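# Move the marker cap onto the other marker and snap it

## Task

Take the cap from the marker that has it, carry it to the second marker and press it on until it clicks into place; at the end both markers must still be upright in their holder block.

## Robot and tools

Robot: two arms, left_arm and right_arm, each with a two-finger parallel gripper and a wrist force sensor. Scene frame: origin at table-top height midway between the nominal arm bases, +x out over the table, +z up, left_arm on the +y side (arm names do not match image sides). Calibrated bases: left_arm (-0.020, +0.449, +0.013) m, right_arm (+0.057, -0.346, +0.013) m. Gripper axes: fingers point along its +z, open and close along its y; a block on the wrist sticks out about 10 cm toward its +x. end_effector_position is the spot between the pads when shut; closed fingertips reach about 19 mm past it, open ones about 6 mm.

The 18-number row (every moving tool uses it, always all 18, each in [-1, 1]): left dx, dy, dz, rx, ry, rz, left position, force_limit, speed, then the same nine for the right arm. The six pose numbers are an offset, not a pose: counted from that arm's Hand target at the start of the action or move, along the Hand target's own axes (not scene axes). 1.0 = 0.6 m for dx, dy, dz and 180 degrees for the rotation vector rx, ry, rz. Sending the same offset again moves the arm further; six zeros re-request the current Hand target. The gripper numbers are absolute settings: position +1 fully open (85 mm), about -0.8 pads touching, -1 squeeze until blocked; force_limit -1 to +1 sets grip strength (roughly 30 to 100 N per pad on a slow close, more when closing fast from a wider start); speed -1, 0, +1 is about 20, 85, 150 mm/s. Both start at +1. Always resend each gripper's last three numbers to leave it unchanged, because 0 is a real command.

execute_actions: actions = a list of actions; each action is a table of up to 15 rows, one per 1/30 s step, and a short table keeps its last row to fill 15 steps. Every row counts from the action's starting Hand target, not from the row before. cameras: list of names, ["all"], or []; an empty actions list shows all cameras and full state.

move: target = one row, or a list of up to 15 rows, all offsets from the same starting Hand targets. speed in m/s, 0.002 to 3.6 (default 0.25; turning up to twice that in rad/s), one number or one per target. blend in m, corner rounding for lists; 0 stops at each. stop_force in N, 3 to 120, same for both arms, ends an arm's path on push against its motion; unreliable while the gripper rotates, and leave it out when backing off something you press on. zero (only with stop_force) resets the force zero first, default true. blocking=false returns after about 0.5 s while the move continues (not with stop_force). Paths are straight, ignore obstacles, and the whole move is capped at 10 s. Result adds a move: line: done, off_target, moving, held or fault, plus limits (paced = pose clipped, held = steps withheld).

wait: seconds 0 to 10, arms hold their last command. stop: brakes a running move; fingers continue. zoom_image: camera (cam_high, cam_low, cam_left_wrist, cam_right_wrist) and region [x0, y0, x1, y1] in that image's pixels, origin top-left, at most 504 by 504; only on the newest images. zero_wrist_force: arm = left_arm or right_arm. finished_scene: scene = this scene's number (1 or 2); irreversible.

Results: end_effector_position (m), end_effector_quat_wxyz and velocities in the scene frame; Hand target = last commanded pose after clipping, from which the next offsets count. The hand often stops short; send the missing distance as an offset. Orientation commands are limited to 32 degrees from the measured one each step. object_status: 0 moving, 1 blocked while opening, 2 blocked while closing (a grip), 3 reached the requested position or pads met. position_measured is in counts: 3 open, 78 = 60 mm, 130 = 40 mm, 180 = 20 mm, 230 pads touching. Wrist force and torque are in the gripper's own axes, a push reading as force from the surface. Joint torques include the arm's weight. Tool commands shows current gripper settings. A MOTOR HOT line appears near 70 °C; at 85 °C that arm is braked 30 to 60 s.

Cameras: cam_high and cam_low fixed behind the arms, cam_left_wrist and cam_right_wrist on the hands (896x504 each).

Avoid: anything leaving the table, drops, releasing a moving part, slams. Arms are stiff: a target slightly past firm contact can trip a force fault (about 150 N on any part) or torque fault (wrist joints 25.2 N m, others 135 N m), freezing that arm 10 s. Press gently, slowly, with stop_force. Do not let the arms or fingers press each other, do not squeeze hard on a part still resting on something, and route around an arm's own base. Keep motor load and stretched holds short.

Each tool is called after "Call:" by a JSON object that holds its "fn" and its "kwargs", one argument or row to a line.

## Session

Call:
{"fn": "execute_actions", "kwargs": {
  "actions": []
}}

Scene clock: 0.00 s.
left_arm: end_effector_position=(+0.6036, +0.9266, +0.1901) position_measured=3 object_status=3 end_effector_quat_wxyz=(-0.551, +0.271, +0.731, +0.297) | right_arm: end_effector_position=(+0.5497, -0.7588, +0.1708) position_measured=3 object_status=3 end_effector_quat_wxyz=(+0.254, +0.650, -0.671, +0.250)
Joint positions: left_arm=[0.166 -0.355 0.319 -0.377 -0.569 0.213] | right_arm=[2.954 -1.866 -1.92 -0.764 0.856 -1.809]
Joint velocities: within noise
Joint torques (N m): no reading
Motor temperatures (°C): left_arm=[16 23 19 30 23 29] | right_arm=[19 24 22 34 27 26]
Wrist force (N): no reading
Wrist torque (N m): no reading
Wrist force, peak (N): no reading
Hand target: left_arm +0.6036, +0.9266, +0.1901; -0.551, +0.271, +0.731, +0.297 | right_arm +0.5497, -0.7588, +0.1708; +0.254, +0.650, -0.671, +0.250
Tool commands: left_gripper/position=+1.0 left_gripper/force_limit=+1.0 left_gripper/speed=+1.0 right_gripper/position=+1.0 right_gripper/force_limit=+1.0 right_gripper/speed=+1.0
camera_calibration:
cam_left_wrist: T_world_to_cam=[[0.717325, 0.681528, 0.144795, -1.08509], [0.471481, -0.321806, -0.821064, 0.189411], [-0.512982, 0.657237, -0.552167, -0.0660795], [0, 0, 0, 1]] pos_world=[0.655162, 0.843903, 0.276147]
cam_right_wrist: T_world_to_cam=[[-0.999545, 0.0173053, -0.024691, 0.585664], [0.0248388, 0.936816, -0.348938, 0.771999], [0.0170924, -0.349393, -0.93682, 0.0164227], [0, 0, 0, 1]] pos_world=[0.565942, -0.727619, 0.299226]

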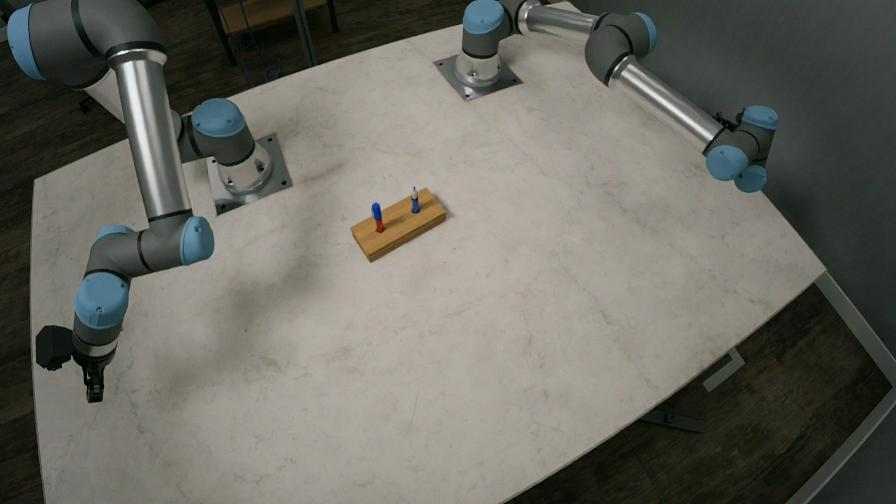

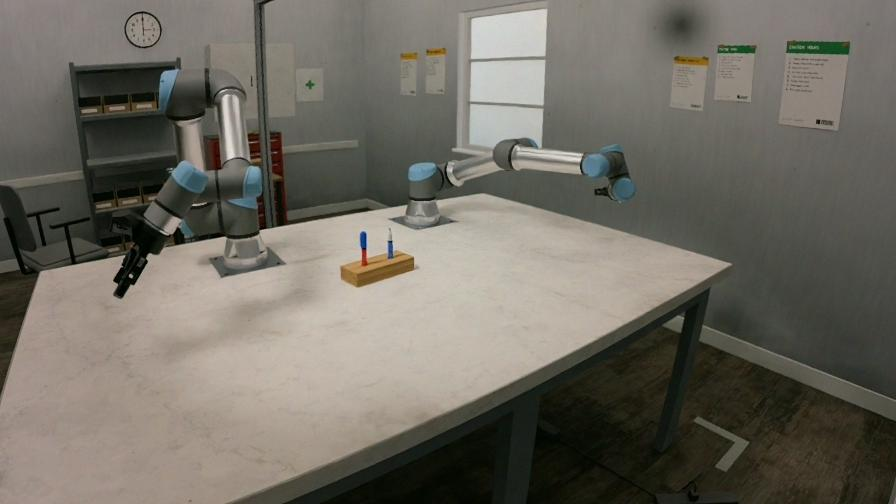

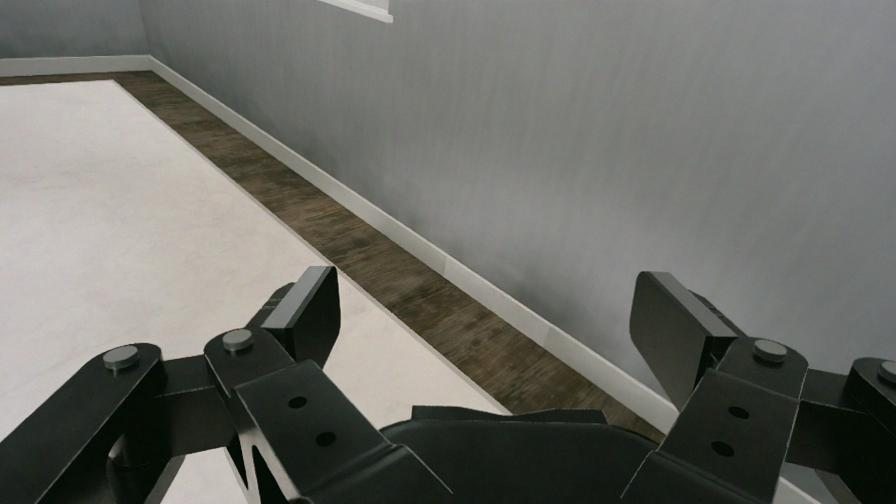

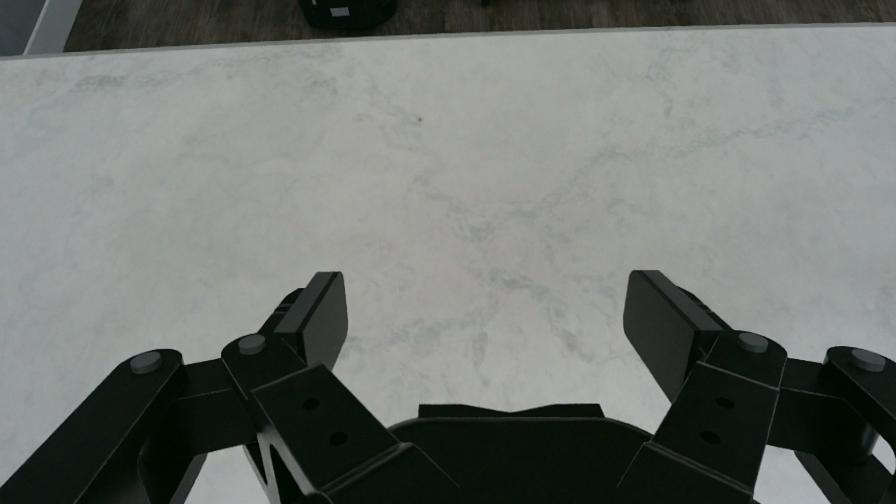

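Call:
{"fn": "zoom_image", "kwargs": {
  "camera": "cam_high",
  "region": [340, 170, 460, 270]
}}

Call:
{"fn": "zoom_image", "kwargs": {
  "camera": "cam_low",
  "region": [330, 210, 430, 300]
}}

Scaled by 4.200 from the camera's 896x504 image, which has a finer 1280x720 frame.

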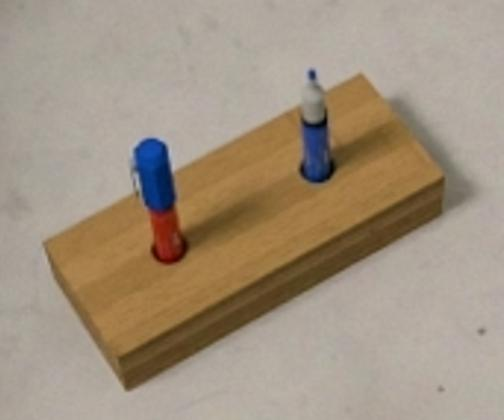

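Scaled by 5.040 from the camera's 896x504 image, which has a finer 1280x720 frame.

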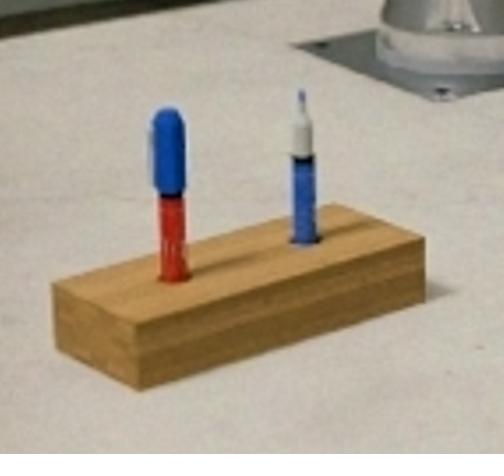

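Call:
{"fn": "zoom_image", "kwargs": {
  "camera": "cam_high",
  "region": [362, 198, 394, 238]
}}

Call:
{"fn": "zoom_image", "kwargs": {
  "camera": "cam_low",
  "region": [345, 225, 385, 275]
}}

Scaled by 12.600 from the camera's 896x504 image, which has a finer 1280x720 frame.

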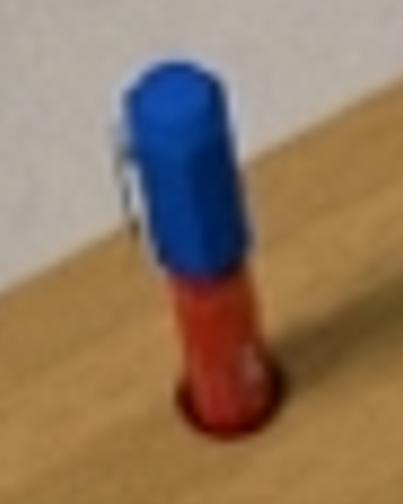

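Scaled by 10.080 from the camera's 896x504 image, which has a finer 1280x720 frame.

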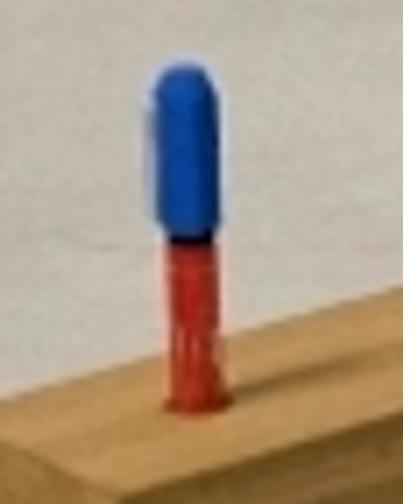

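Call:
{"fn": "move", "kwargs": {
  "target": [-0.0518, -0.7087, -0.3048, -0.2258, 0.0007, 0.0617, 1, 1, 1, -0.689, 0.2152, -0.9053, 0.2437, -0.1380, -0.6416, 1, 1, 1],
  "speed": 0.4,
  "cameras": ["all"]
}}

Call:
{"fn": "zoom_image", "kwargs": {
  "camera": "cam_right_wrist",
  "region": [320, 20, 640, 240]
}}

Scene clock: 38.43 s.
left_arm: end_effector_position=(+0.4216, +0.5027, +0.1414) position_measured=3 object_status=3 end_effector_quat_wxyz=(-0.449, +0.512, +0.553, +0.479) | right_arm: end_effector_position=(+0.4394, -0.0853, +0.2997) position_measured=3 object_status=3 end_effector_quat_wxyz=(+0.000, +0.966, +0.260, -0.001)
Joint positions: left_arm=[-0.728 -1.135 1.953 -1.028 -0.719 0.088] | right_arm=[4.054 -1.462 -1.784 -1.467 1.571 -2.775]
Joint torques (N m): left_arm=[-3.92 -21.49 -23.67 2.39 0.49 1.6] | right_arm=[0.65 22.64 30.43 4.09 0.46 -1.1]
Wrist force (N): left_arm=[0.0 -0.2 0.5] | right_arm=[-0.2 -0.5 -0.3]
Wrist torque (N m): left_arm=[-0.01 -0.04 0.01] | right_arm=[-0.11 -0.08 0.07]
Wrist force, peak (N): left_arm=[0.2 1.7 0.9] | right_arm=[1.1 -2.4 -0.9]
Hand target: left_arm +0.4216, +0.5027, +0.1413; -0.449, +0.512, +0.553, +0.479 | right_arm +0.4394, -0.0852, +0.2998; +0.000, +0.966, +0.260, -0.001
Off the commanded pose: left_arm 0.000 m, 0 deg | right_arm 0.000 m, 0 deg.
move: done
camera_calibration:
cam_left_wrist: T_world_to_cam=[[0.996669, 0.0225987, 0.0783656, -0.435688], [0.0794517, -0.486032, -0.870322, 0.353638], [0.01842, 0.873649, -0.486208, -0.249889], [0, 0, 0, 1]] pos_world=[0.410743, 0.40004, 0.220424]
cam_right_wrist: T_world_to_cam=[[0.496693, -0.867615, -0.0232248, -0.266375], [-0.803578, -0.469815, 0.365427, 0.218765], [-0.327962, -0.162842, -0.93055, 0.540137], [0, 0, 0, 1]] pos_world=[0.485246, -0.0403751, 0.416495]

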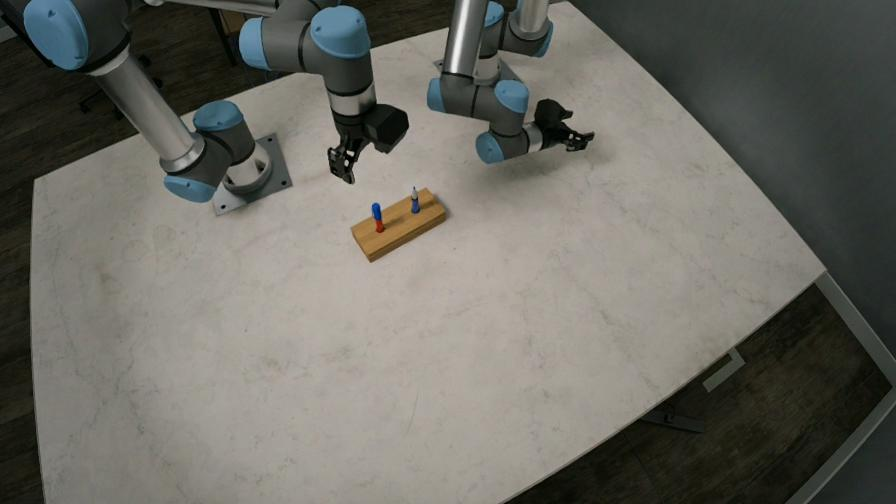

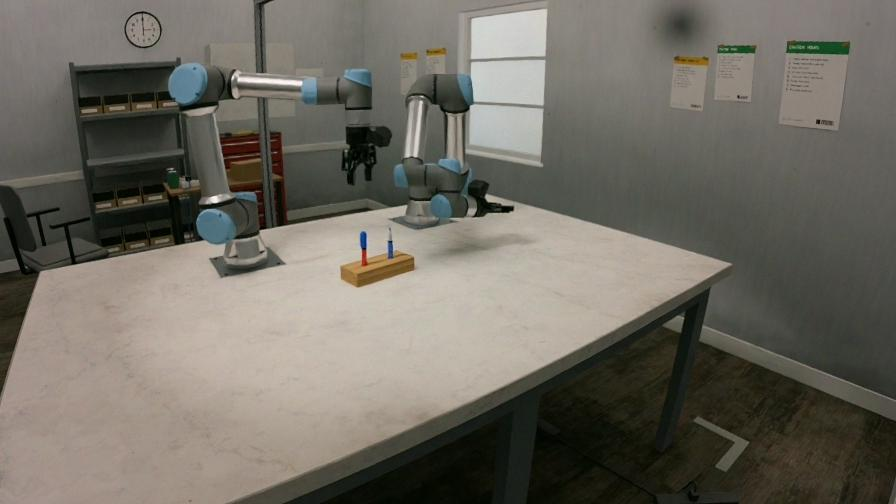

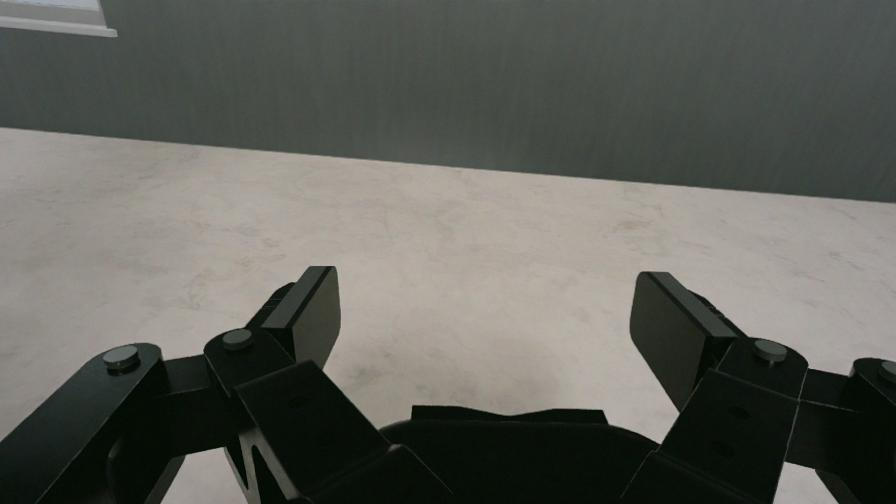

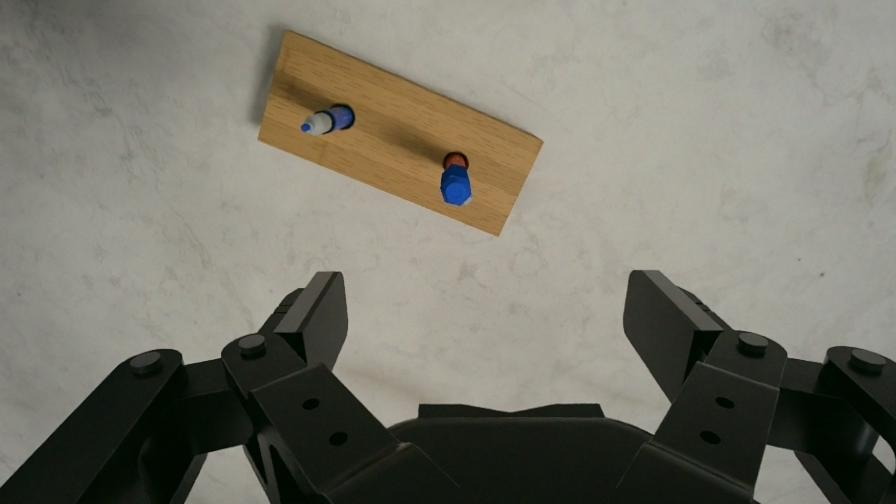

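Scaled by 1.575 from the camera's 896x504 image, which has a finer 1280x720 frame.

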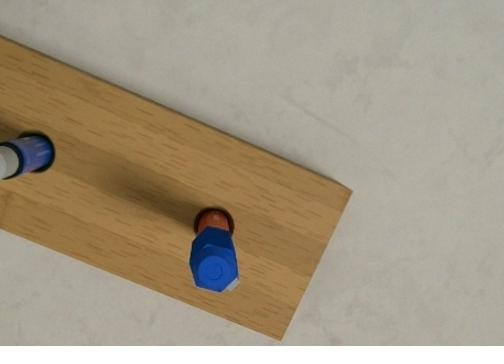

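Call:
{"fn": "move", "kwargs": {
  "target": [-0.1025, -0.2133, -0.4577, -0.1505, 0.0004, 0.0412, 0.3, -1, 0, -0.005, -0.015, 0.15, 0, 0, 0, 1, 1, 1],
  "speed": 0.3,
  "cameras": ["all"]
}}

Call:
{"fn": "zoom_image", "kwargs": {
  "camera": "cam_right_wrist",
  "region": [410, 120, 530, 270]
}}

Scene clock: 46.33 s.
left_arm: end_effector_position=(+0.3000, +0.2204, +0.1093) position_measured=91 object_status=3 end_effector_quat_wxyz=(-0.347, +0.637, +0.391, +0.566) | right_arm: end_effector_position=(+0.4322, -0.0789, +0.2097) position_measured=3 object_status=3 end_effector_quat_wxyz=(+0.000, +0.966, +0.260, -0.001)
Joint positions: left_arm=[-1.444 -1.034 1.913 -1.025 -0.953 0.085] | right_arm=[4.075 -1.506 -1.981 -1.227 1.572 -2.754]
Joint torques (N m): left_arm=[-6.97 -41.02 -14.02 -0.39 1.07 -0.91] | right_arm=[-5.88 33.77 25.77 2.96 -0.27 -1.05]
Wrist force (N): left_arm=[0.0 -0.2 0.1] | right_arm=[0.0 -0.4 -0.3]
Wrist torque (N m): left_arm=[-0.02 -0.06 -0.09] | right_arm=[-0.10 -0.15 0.02]
Wrist force, peak (N): left_arm=[-1.0 -0.8 -3.4] | right_arm=[-0.1 -0.5 -1.3]
Hand target: left_arm +0.2999, +0.2203, +0.1093; -0.347, +0.637, +0.391, +0.566 | right_arm +0.4322, -0.0789, +0.2098; +0.000, +0.966, +0.260, -0.001
Off the commanded pose: left_arm 0.000 m, 0 deg | right_arm 0.000 m, 0 deg.
move: done
camera_calibration:
cam_left_wrist: T_world_to_cam=[[0.894597, -0.446781, 0.00915442, -0.16395], [-0.203073, -0.424694, -0.882268, 0.270707], [0.398068, 0.787415, -0.470659, -0.113189], [0, 0, 0, 1]] pos_world=[0.246699, 0.130845, 0.187063]
cam_right_wrist: T_world_to_cam=[[0.496923, -0.867482, -0.0232874, -0.259372], [-0.803401, -0.470028, 0.365541, 0.248664], [-0.328046, -0.162937, -0.930504, 0.455057], [0, 0, 0, 1]] pos_world=[0.477944, -0.0339759, 0.326495]

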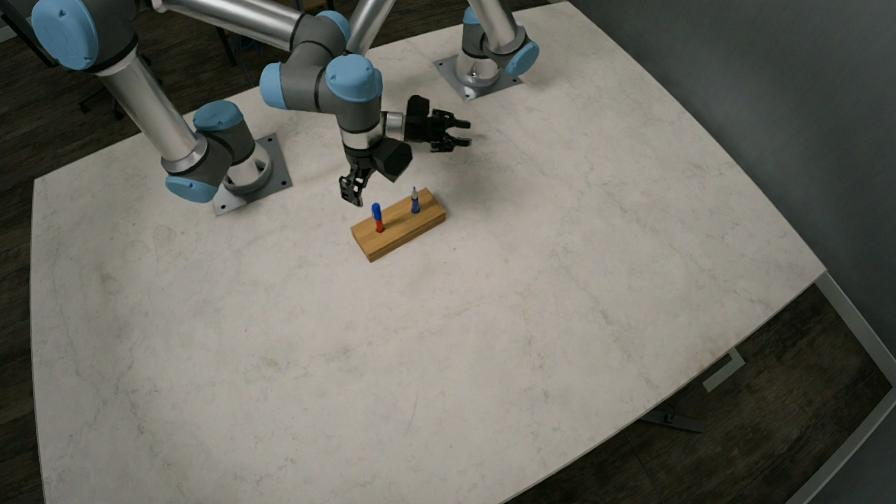

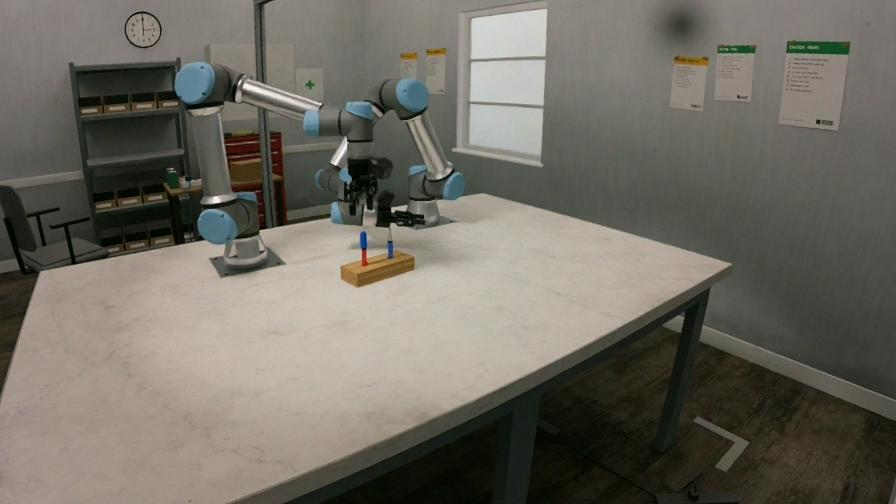

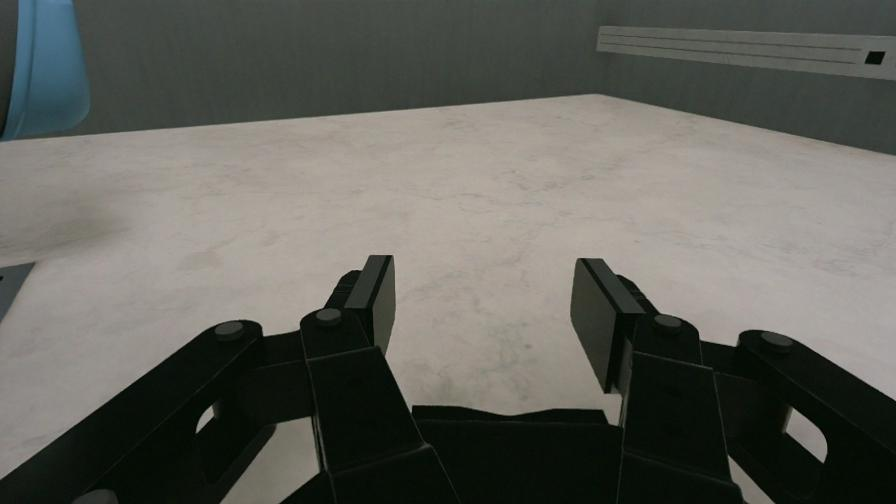

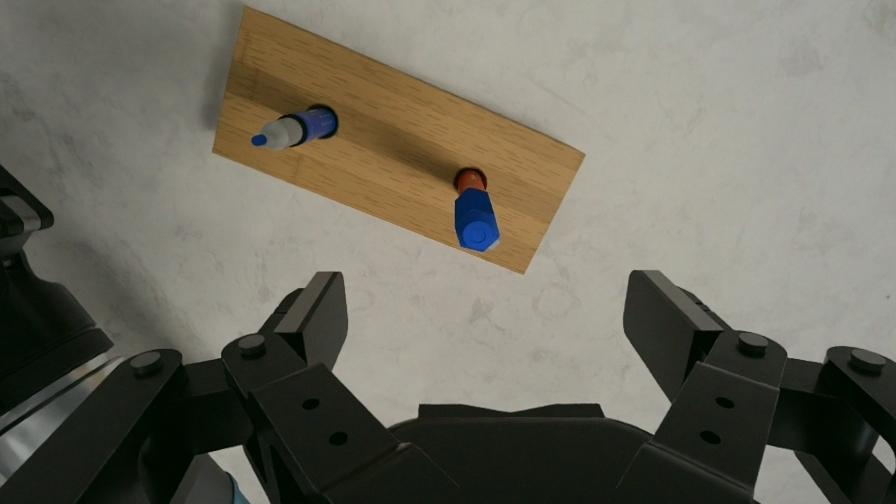

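Scaled by 3.360 from the camera's 896x504 image, which has a finer 1280x720 frame.

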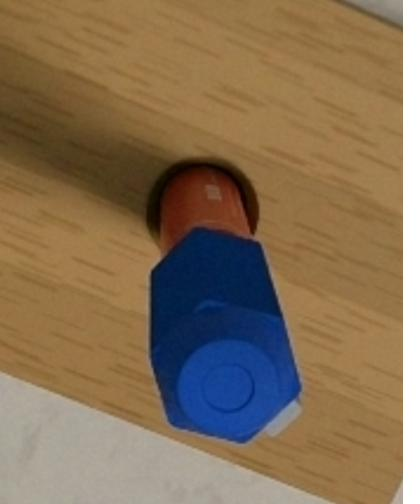

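Call:
{"fn": "move", "kwargs": {
  "target": [0, 0, 0, 0, 0, 0, 0.3, -1, 0, -0.002, 0.0014, 0.1363, 0, 0, -0.0695, 0.3, -1, 0.5],
  "speed": 0.15,
  "cameras": ["cam_high", "cam_low", "cam_right_wrist"]
}}

Call:
{"fn": "zoom_image", "kwargs": {
  "camera": "cam_right_wrist",
  "region": [370, 180, 610, 400]
}}

Scene clock: 51.67 s.
left_arm: end_effector_position=(+0.2999, +0.2203, +0.1093) position_measured=91 object_status=3 end_effector_quat_wxyz=(-0.347, +0.637, +0.391, +0.566) | right_arm: end_effector_position=(+0.4315, -0.0803, +0.1280) position_measured=91 object_status=3 end_effector_quat_wxyz=(+0.000, +0.932, +0.363, -0.001)
Joint positions: left_arm=[-1.444 -1.034 1.913 -1.025 -0.953 0.085] | right_arm=[4.075 -1.599 -2.123 -0.992 1.572 -2.972]
Joint torques (N m): left_arm=[-8.11 -47.36 -22.25 -0.2 -0.73 -0.72] | right_arm=[-4.8 30.84 19.73 3.71 0.92 -0.9]
Wrist force (N): left_arm=[-0.2 -0.5 0.1] | right_arm=[-0.1 -0.5 -0.2]
Wrist torque (N m): left_arm=[-0.08 -0.04 -0.09] | right_arm=[-0.12 -0.10 -0.01]
Wrist force, peak (N): left_arm=[0.0 -0.6 0.4] | right_arm=[0.0 -0.7 -2.2]
Hand target: left_arm +0.2999, +0.2203, +0.1093; -0.347, +0.637, +0.391, +0.566 | right_arm +0.4315, -0.0803, +0.1280; +0.000, +0.932, +0.363, -0.001
Off the commanded pose: left_arm 0.000 m, 0 deg | right_arm 0.000 m, 0 deg.
move: done
camera_calibration:
cam_right_wrist: T_world_to_cam=[[0.672807, -0.739443, -0.0235623, -0.327747], [-0.682687, -0.632808, 0.365366, 0.212206], [-0.285077, -0.229735, -0.930566, 0.35468], [0, 0, 0, 1]] pos_world=[0.466492, -0.0265824, 0.244797]
Images, in order (width x height): cam_high 896x504, cam_low 896x504, cam_right_wrist 896x504.

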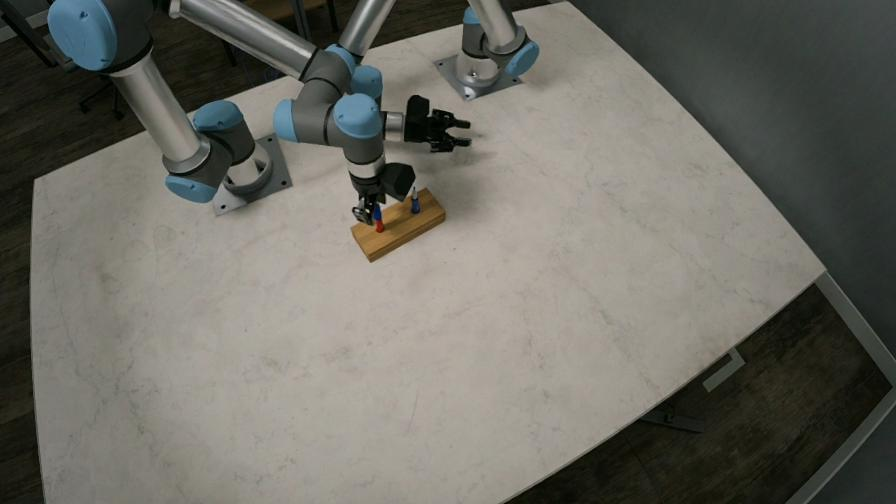

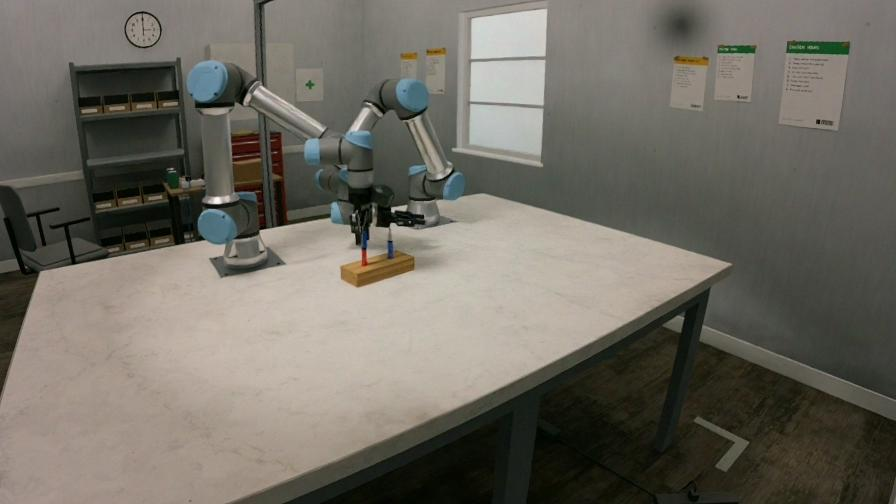

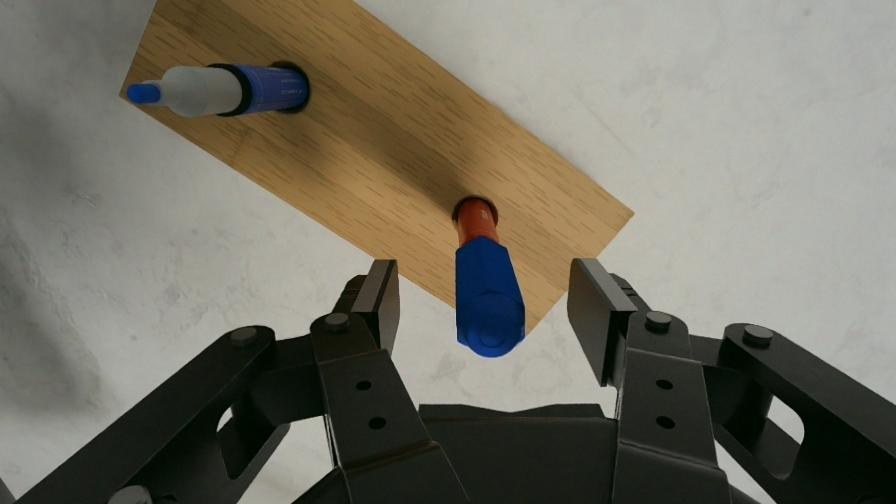

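Scaled by 2.100 from the camera's 896x504 image, which has a finer 1280x720 frame.

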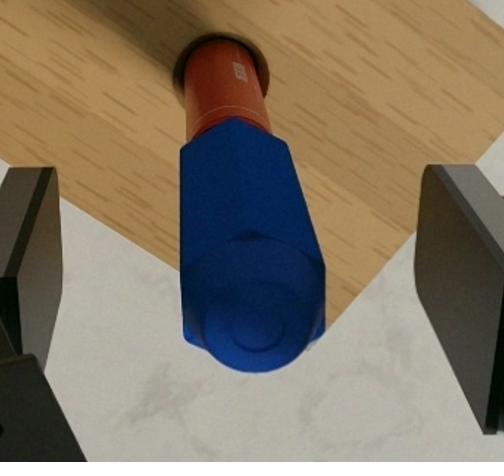

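Call:
{"fn": "move", "kwargs": {
  "target": [
    [0, 0, 0, 0, 0, 0, 0.3, -1, 0, 0, 0.0007, 0, 0, 0, 0, 0.3, -1, 0.5],
    [0, 0, 0, 0, 0, 0, 0.3, -1, 0, 0, 0.0007, 0, 0, 0, 0, -1, -1, -1]
  ],
  "speed": 0.05,
  "cameras": ["cam_right_wrist"]
}}

Scene clock: 55.77 s.
left_arm: end_effector_position=(+0.2999, +0.2203, +0.1093) position_measured=91 object_status=3 end_effector_quat_wxyz=(-0.347, +0.637, +0.391, +0.566) | right_arm: end_effector_position=(+0.4318, -0.0806, +0.1280) position_measured=186 object_status=0 end_effector_quat_wxyz=(+0.000, +0.932, +0.363, -0.001)
Joint positions: left_arm=[-1.444 -1.034 1.913 -1.025 -0.953 0.085] | right_arm=[4.074 -1.599 -2.123 -0.992 1.572 -2.974]
Joint torques (N m): left_arm=[-7.87 -46.34 -22.78 -0.12 -0.69 -0.71] | right_arm=[-7.87 13.69 26.7 3.33 0.57 0.5]
Wrist force (N): left_arm=[0.0 -0.2 0.1] | right_arm=[-0.2 -0.4 -2.4]
Wrist torque (N m): left_arm=[-0.02 -0.05 -0.09] | right_arm=[-0.05 -0.08 0.13]
Wrist force, peak (N): left_arm=[0.1 -0.6 0.4] | right_arm=[-0.2 -0.7 -2.8]
Hand target: left_arm +0.2999, +0.2203, +0.1093; -0.347, +0.637, +0.391, +0.566 | right_arm +0.4318, -0.0806, +0.1280; +0.000, +0.932, +0.363, -0.001
Off the commanded pose: left_arm 0.000 m, 0 deg | right_arm 0.000 m, 0 deg.
move: done
camera_calibration:
cam_right_wrist: T_world_to_cam=[[0.672975, -0.739289, -0.0235757, -0.328242], [-0.682571, -0.632992, 0.365265, 0.212185], [-0.28496, -0.229722, -0.930605, 0.354651], [0, 0, 0, 1]] pos_world=[0.466791, -0.0268835, 0.244798]
Images, in order (width x height): cam_right_wrist 896x504.

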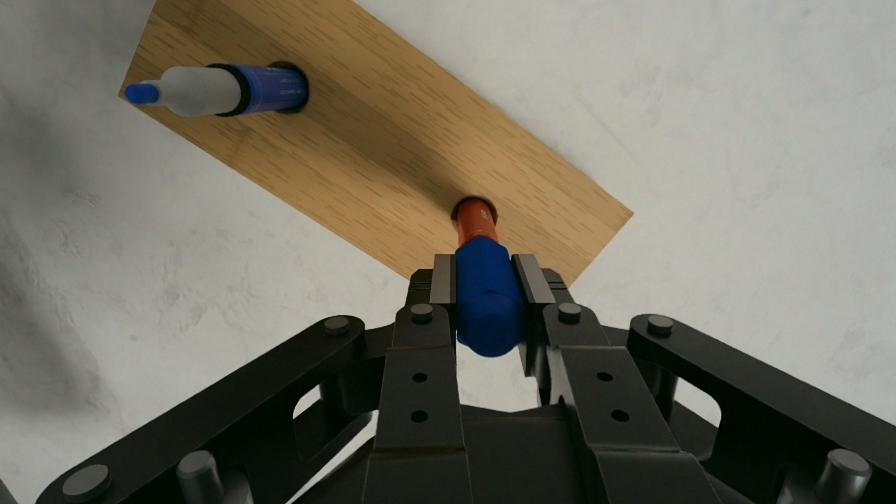

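Call:
{"fn": "execute_actions", "kwargs": {
  "actions": []
}}

Scene clock: 61.87 s.
left_arm: end_effector_position=(+0.2999, +0.2203, +0.1093) position_measured=91 object_status=3 end_effector_quat_wxyz=(-0.347, +0.637, +0.391, +0.566) | right_arm: end_effector_position=(+0.4318, -0.0806, +0.1280) position_measured=186 object_status=2 end_effector_quat_wxyz=(+0.000, +0.932, +0.363, -0.001)
Joint positions: left_arm=[-1.444 -1.034 1.913 -1.025 -0.953 0.085] | right_arm=[4.074 -1.599 -2.123 -0.992 1.572 -2.974]
Joint velocities: within noise
Joint torques (N m): left_arm=[-8.53 -46.39 -21.94 0.12 -0.77 -0.65] | right_arm=[-7.61 13 15.16 2.71 0.37 0.4]
Motor temperatures (°C): left_arm=[16 23 19 30 23 29] | right_arm=[19 24 22 34 27 26]
Wrist force (N): left_arm=[0.1 -0.3 0.2] | right_arm=[-0.1 -0.8 -2.2]
Wrist torque (N m): left_arm=[-0.03 -0.08 -0.09] | right_arm=[-0.12 -0.09 0.13]
Wrist force, peak (N): left_arm=[-0.4 -0.4 0.4] | right_arm=[-0.2 -0.6 -3.0]
Hand target: left_arm +0.2999, +0.2203, +0.1093; -0.347, +0.637, +0.391, +0.566 | right_arm +0.4318, -0.0806, +0.1280; +0.000, +0.932, +0.363, -0.001
Tool commands: left_gripper/position=+0.3 left_gripper/force_limit=-1.0 left_gripper/speed=+0.0 right_gripper/position=-1.0 right_gripper/force_limit=-1.0 right_gripper/speed=-1.0
Off the commanded pose: left_arm 0.000 m, 0 deg | right_arm 0.000 m, 0 deg.
camera_calibration:
cam_left_wrist: T_world_to_cam=[[0.894535, -0.446901, 0.0092777, -0.163897], [-0.203093, -0.424834, -0.882196, 0.270654], [0.398196, 0.787271, -0.470791, -0.113059], [0, 0, 0, 1]] pos_world=[0.2466, 0.130745, 0.187063]
cam_right_wrist: T_world_to_cam=[[0.672975, -0.739289, -0.0235757, -0.328242], [-0.682571, -0.632992, 0.365265, 0.212185], [-0.28496, -0.229722, -0.930605, 0.354651], [0, 0, 0, 1]] pos_world=[0.466791, -0.0268835, 0.244798]

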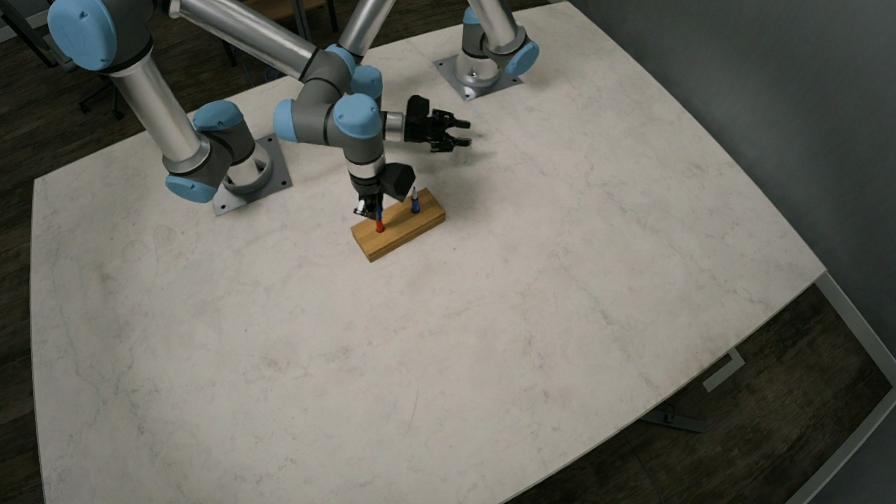

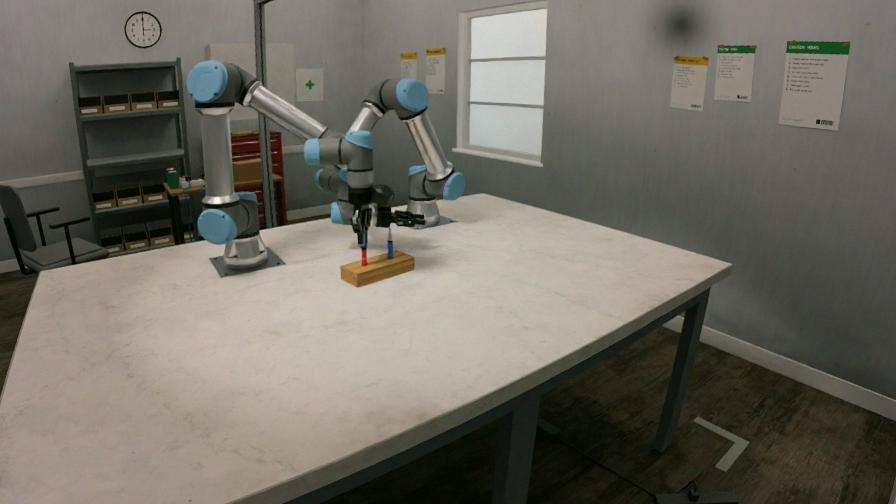

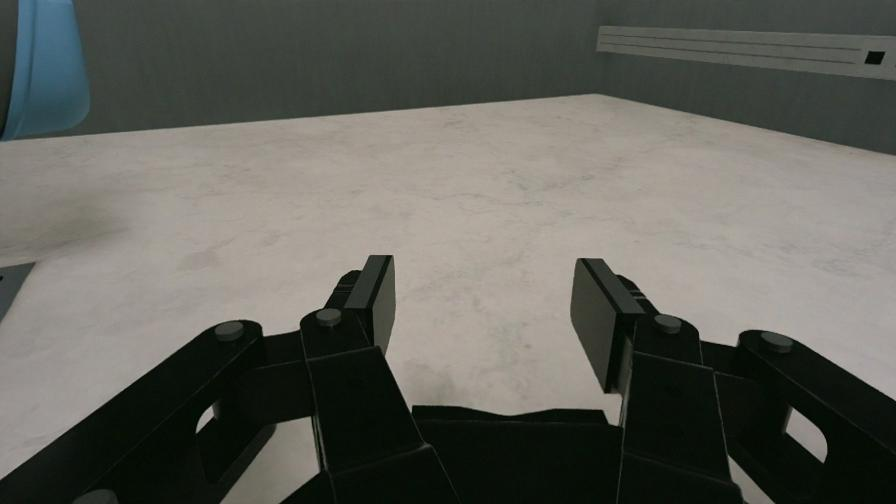

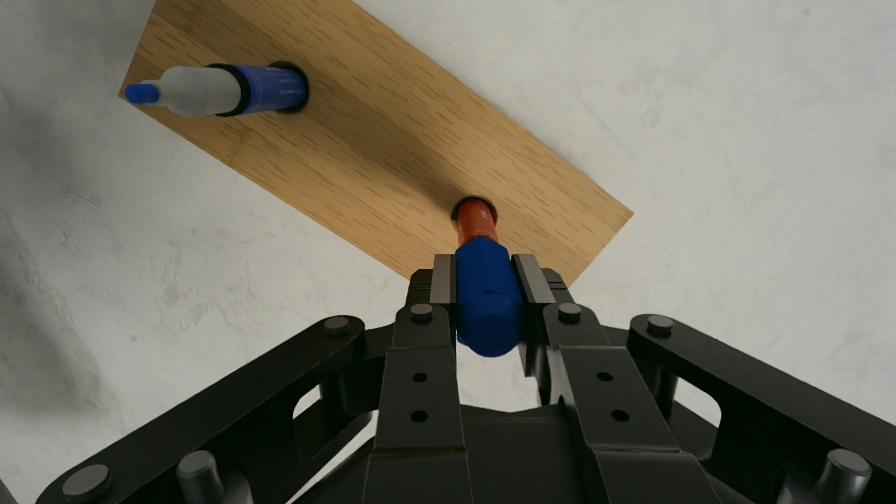

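Call:
{"fn": "move", "kwargs": {
  "target": [
    [-0.0581, 0.2935, -0.3518, -0.2092, -0.0166, 0.0311, 0.3, -1, 0, 0, 0, -0.0133, 0, 0, 0, -1, -1, -1],
    [-0.0928, 0.3736, -0.4026, -0.2092, -0.0166, 0.0311, 0.3, -1, 0, 0, 0, -0.0133, 0, 0, 0, -1, -1, -1]
  ],
  "speed": [0.22, 0.15],
  "blend": [0.02, 0],
  "cameras": ["cam_left_wrist", "cam_right_wrist"]
}}

Scene clock: 68.00 s.
left_arm: end_effector_position=(+0.3882, -0.1009, +0.0828) position_measured=91 object_status=3 end_effector_quat_wxyz=(-0.139, +0.747, +0.166, +0.628) | right_arm: end_effector_position=(+0.4318, -0.0806, +0.1360) position_measured=186 object_status=2 end_effector_quat_wxyz=(+0.000, +0.932, +0.363, -0.001)
Joint positions: left_arm=[-1.527 -0.732 1.4 -1.121 -0.404 0.422] | right_arm=[4.074 -1.587 -2.111 -1.016 1.572 -2.974]
Joint torques (N m): left_arm=[-6.21 -47.26 -27.43 -2.45 0.6 1.15] | right_arm=[-7.52 25.31 18.73 3.42 -0.08 -1.44]
Wrist force (N): left_arm=[0.3 -0.2 0.0] | right_arm=[-0.5 -0.4 -0.3]
Wrist torque (N m): left_arm=[-0.02 -0.07 0.01] | right_arm=[-0.09 -0.05 0.14]
Wrist force, peak (N): left_arm=[0.3 -0.9 2.0] | right_arm=[-0.1 -0.8 -3.1]
Hand target: left_arm +0.3882, -0.1010, +0.0828; -0.139, +0.748, +0.166, +0.628 | right_arm +0.4318, -0.0806, +0.1360; +0.000, +0.932, +0.363, -0.001
Off the commanded pose: left_arm 0.000 m, 0 deg | right_arm 0.000 m, 0 deg.
move: done
camera_calibration:
cam_left_wrist: T_world_to_cam=[[0.429243, -0.903155, 0.00782165, -0.251353], [-0.464774, -0.228302, -0.85549, 0.247959], [0.774426, 0.363578, -0.51776, -0.0927203], [0, 0, 0, 1]] pos_world=[0.294941, -0.13669, 0.166085]
cam_right_wrist: T_world_to_cam=[[0.672955, -0.739306, -0.0236447, -0.328027], [-0.682588, -0.633007, 0.365206, 0.209285], [-0.284966, -0.229627, -0.930627, 0.362107], [0, 0, 0, 1]] pos_world=[0.466791, -0.0268835, 0.252798]
Images, in order (width x height): cam_left_wrist 896x504, cam_right_wrist 896x504.

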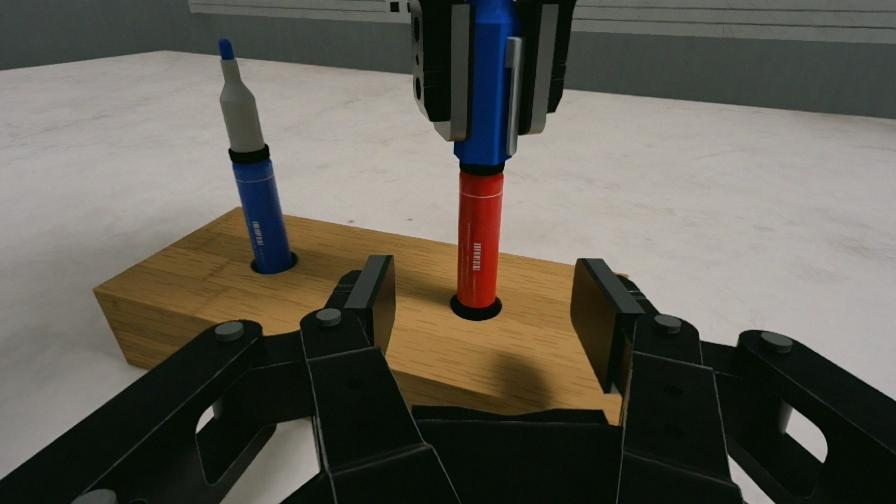

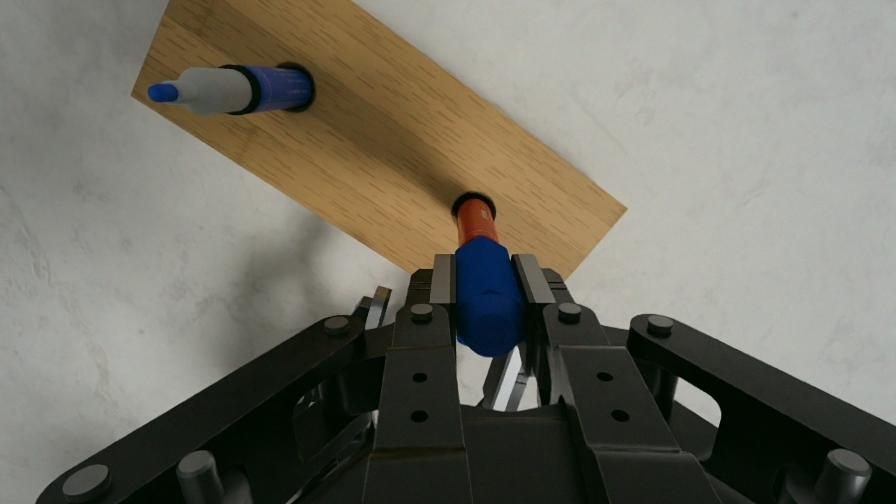

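Call:
{"fn": "move", "kwargs": {
  "target": [
    [0, -0.0012, 0.08, 0, 0, 0, 0.3, -1, 0, 0, 0, 0, 0, 0, 0, -1, -1, -1],
    [0, -0.0012, 0.08, 0, 0, 0, -1, -1, -1, 0, 0, 0, 0, 0, 0, -1, -1, -1]
  ],
  "speed": 0.1,
  "cameras": ["cam_left_wrist", "cam_right_wrist"]
}}

Scene clock: 73.33 s.
left_arm: end_effector_position=(+0.4307, -0.0804, +0.0745) position_measured=192 object_status=2 end_effector_quat_wxyz=(-0.139, +0.748, +0.166, +0.628) | right_arm: end_effector_position=(+0.4318, -0.0806, +0.1360) position_measured=186 object_status=2 end_effector_quat_wxyz=(+0.000, +0.932, +0.363, -0.001)
Joint positions: left_arm=[-1.46 -0.74 1.456 -1.25 -0.345 0.509] | right_arm=[4.074 -1.587 -2.111 -1.016 1.572 -2.974]
Joint torques (N m): left_arm=[3.78 -38.63 -24.95 -2.36 0.62 1.43] | right_arm=[-7.58 13.44 14.95 3.47 -0.51 -1.73]
Wrist force (N): left_arm=[-1.5 2.8 -1.6] | right_arm=[1.6 -2.5 -0.3]
Wrist torque (N m): left_arm=[-0.04 -0.04 0.05] | right_arm=[-0.07 -0.08 0.13]
Wrist force, peak (N): left_arm=[-1.4 3.0 -1.5] | right_arm=[1.7 -2.4 -1.7]
Hand target: left_arm +0.4307, -0.0803, +0.0745; -0.139, +0.748, +0.166, +0.628 | right_arm +0.4318, -0.0806, +0.1360; +0.000, +0.932, +0.363, -0.001
Off the commanded pose: left_arm 0.000 m, 0 deg | right_arm 0.000 m, 0 deg.
move: done
camera_calibration:
cam_left_wrist: T_world_to_cam=[[0.42907, -0.903236, 0.00793783, -0.251029], [-0.46484, -0.228334, -0.855446, 0.265435], [0.774482, 0.363357, -0.517831, -0.137443], [0, 0, 0, 1]] pos_world=[0.337541, -0.11619, 0.157885]
cam_right_wrist: T_world_to_cam=[[0.672975, -0.739289, -0.0235757, -0.328053], [-0.682571, -0.632992, 0.365265, 0.209263], [-0.28496, -0.229722, -0.930605, 0.362095], [0, 0, 0, 1]] pos_world=[0.466791, -0.0268835, 0.252798]
Images, in order (width x height): cam_left_wrist 896x504, cam_right_wrist 896x504.

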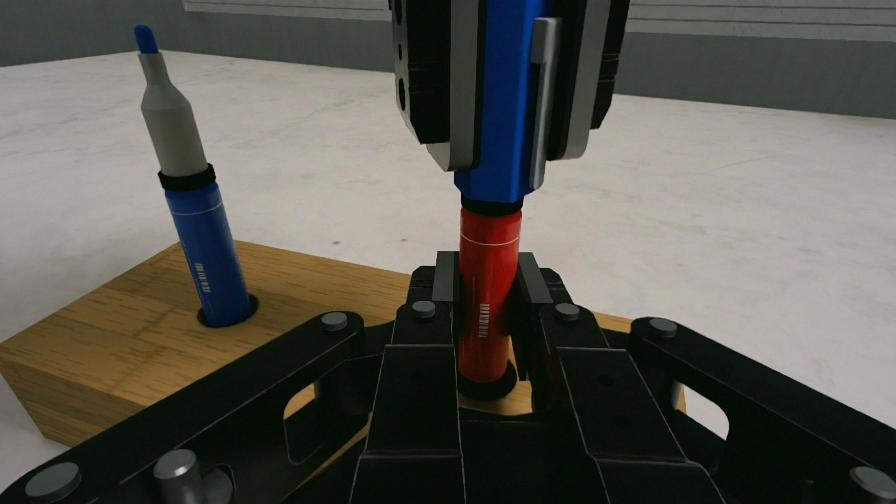

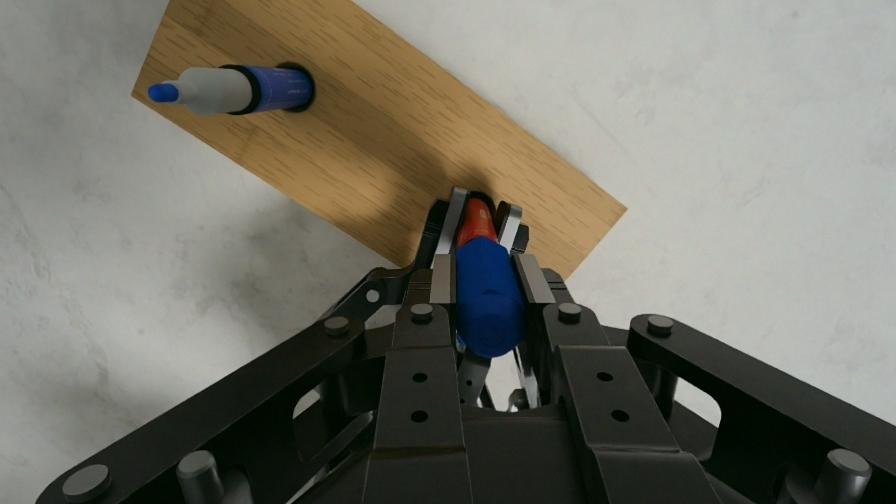

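Call:
{"fn": "move", "kwargs": {
  "target": [0, 0, 0, 0, 0, 0, -1, -1, -1, 0, 0, -0.1083, 0, 0, 0, -1, -1, -1],
  "speed": 0.05,
  "stop_force": 45,
  "cameras": ["cam_left_wrist", "cam_right_wrist"]
}}

Scene clock: 80.70 s.
left_arm: end_effector_position=(+0.4307, -0.0803, +0.0745) position_measured=192 object_status=2 end_effector_quat_wxyz=(-0.139, +0.748, +0.166, +0.628) | right_arm: end_effector_position=(+0.4319, -0.0806, +0.2010) position_measured=186 object_status=2 end_effector_quat_wxyz=(+0.000, +0.932, +0.363, -0.001)
Joint positions: left_arm=[-1.46 -0.74 1.456 -1.25 -0.345 0.509] | right_arm=[4.074 -1.51 -2 -1.203 1.572 -2.974]
Joint torques (N m): left_arm=[4.11 -47.51 -9.35 0.16 1.88 1.32] | right_arm=[-5.58 10.35 16.14 2.52 -1.12 -1.19]
Wrist force (N): left_arm=[-0.3 0.0 -0.3] | right_arm=[0.0 -0.4 -0.3]
Wrist torque (N m): left_arm=[0.00 -0.04 0.00] | right_arm=[-0.10 -0.14 0.16]
Wrist force, peak (N): left_arm=[9.0 1.9 -3.4] | right_arm=[1.4 -1.4 10.6]
Hand target: left_arm +0.4307, -0.0803, +0.0745; -0.139, +0.748, +0.166, +0.628 | right_arm +0.4319, -0.0806, +0.2010; +0.000, +0.932, +0.363, -0.001
Off the commanded pose: left_arm 0.000 m, 0 deg | right_arm 0.000 m, 0 deg.
move: done
camera_calibration:
cam_left_wrist: T_world_to_cam=[[0.429175, -0.903187, 0.00786948, -0.251004], [-0.464857, -0.228343, -0.855434, 0.265305], [0.774414, 0.363472, -0.517852, -0.137378], [0, 0, 0, 1]] pos_world=[0.337441, -0.11619, 0.157785]
cam_right_wrist: T_world_to_cam=[[0.672975, -0.739289, -0.0235757, -0.326591], [-0.682571, -0.632992, 0.365265, 0.185625], [-0.28496, -0.229722, -0.930605, 0.42252], [0, 0, 0, 1]] pos_world=[0.466891, -0.0268835, 0.317698]
Images, in order (width x height): cam_left_wrist 896x504, cam_right_wrist 896x504.

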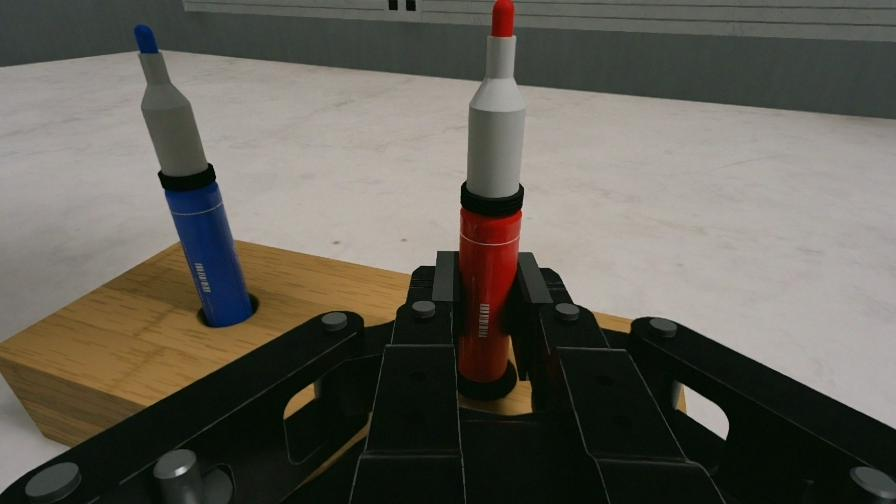

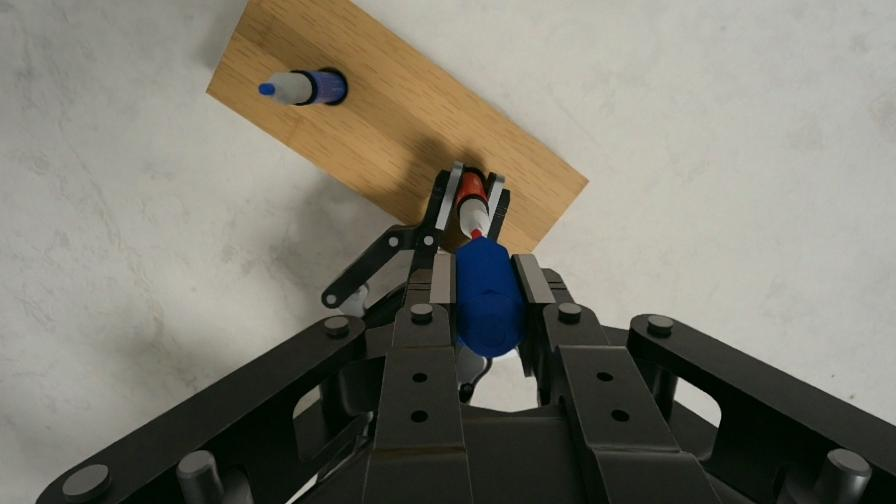

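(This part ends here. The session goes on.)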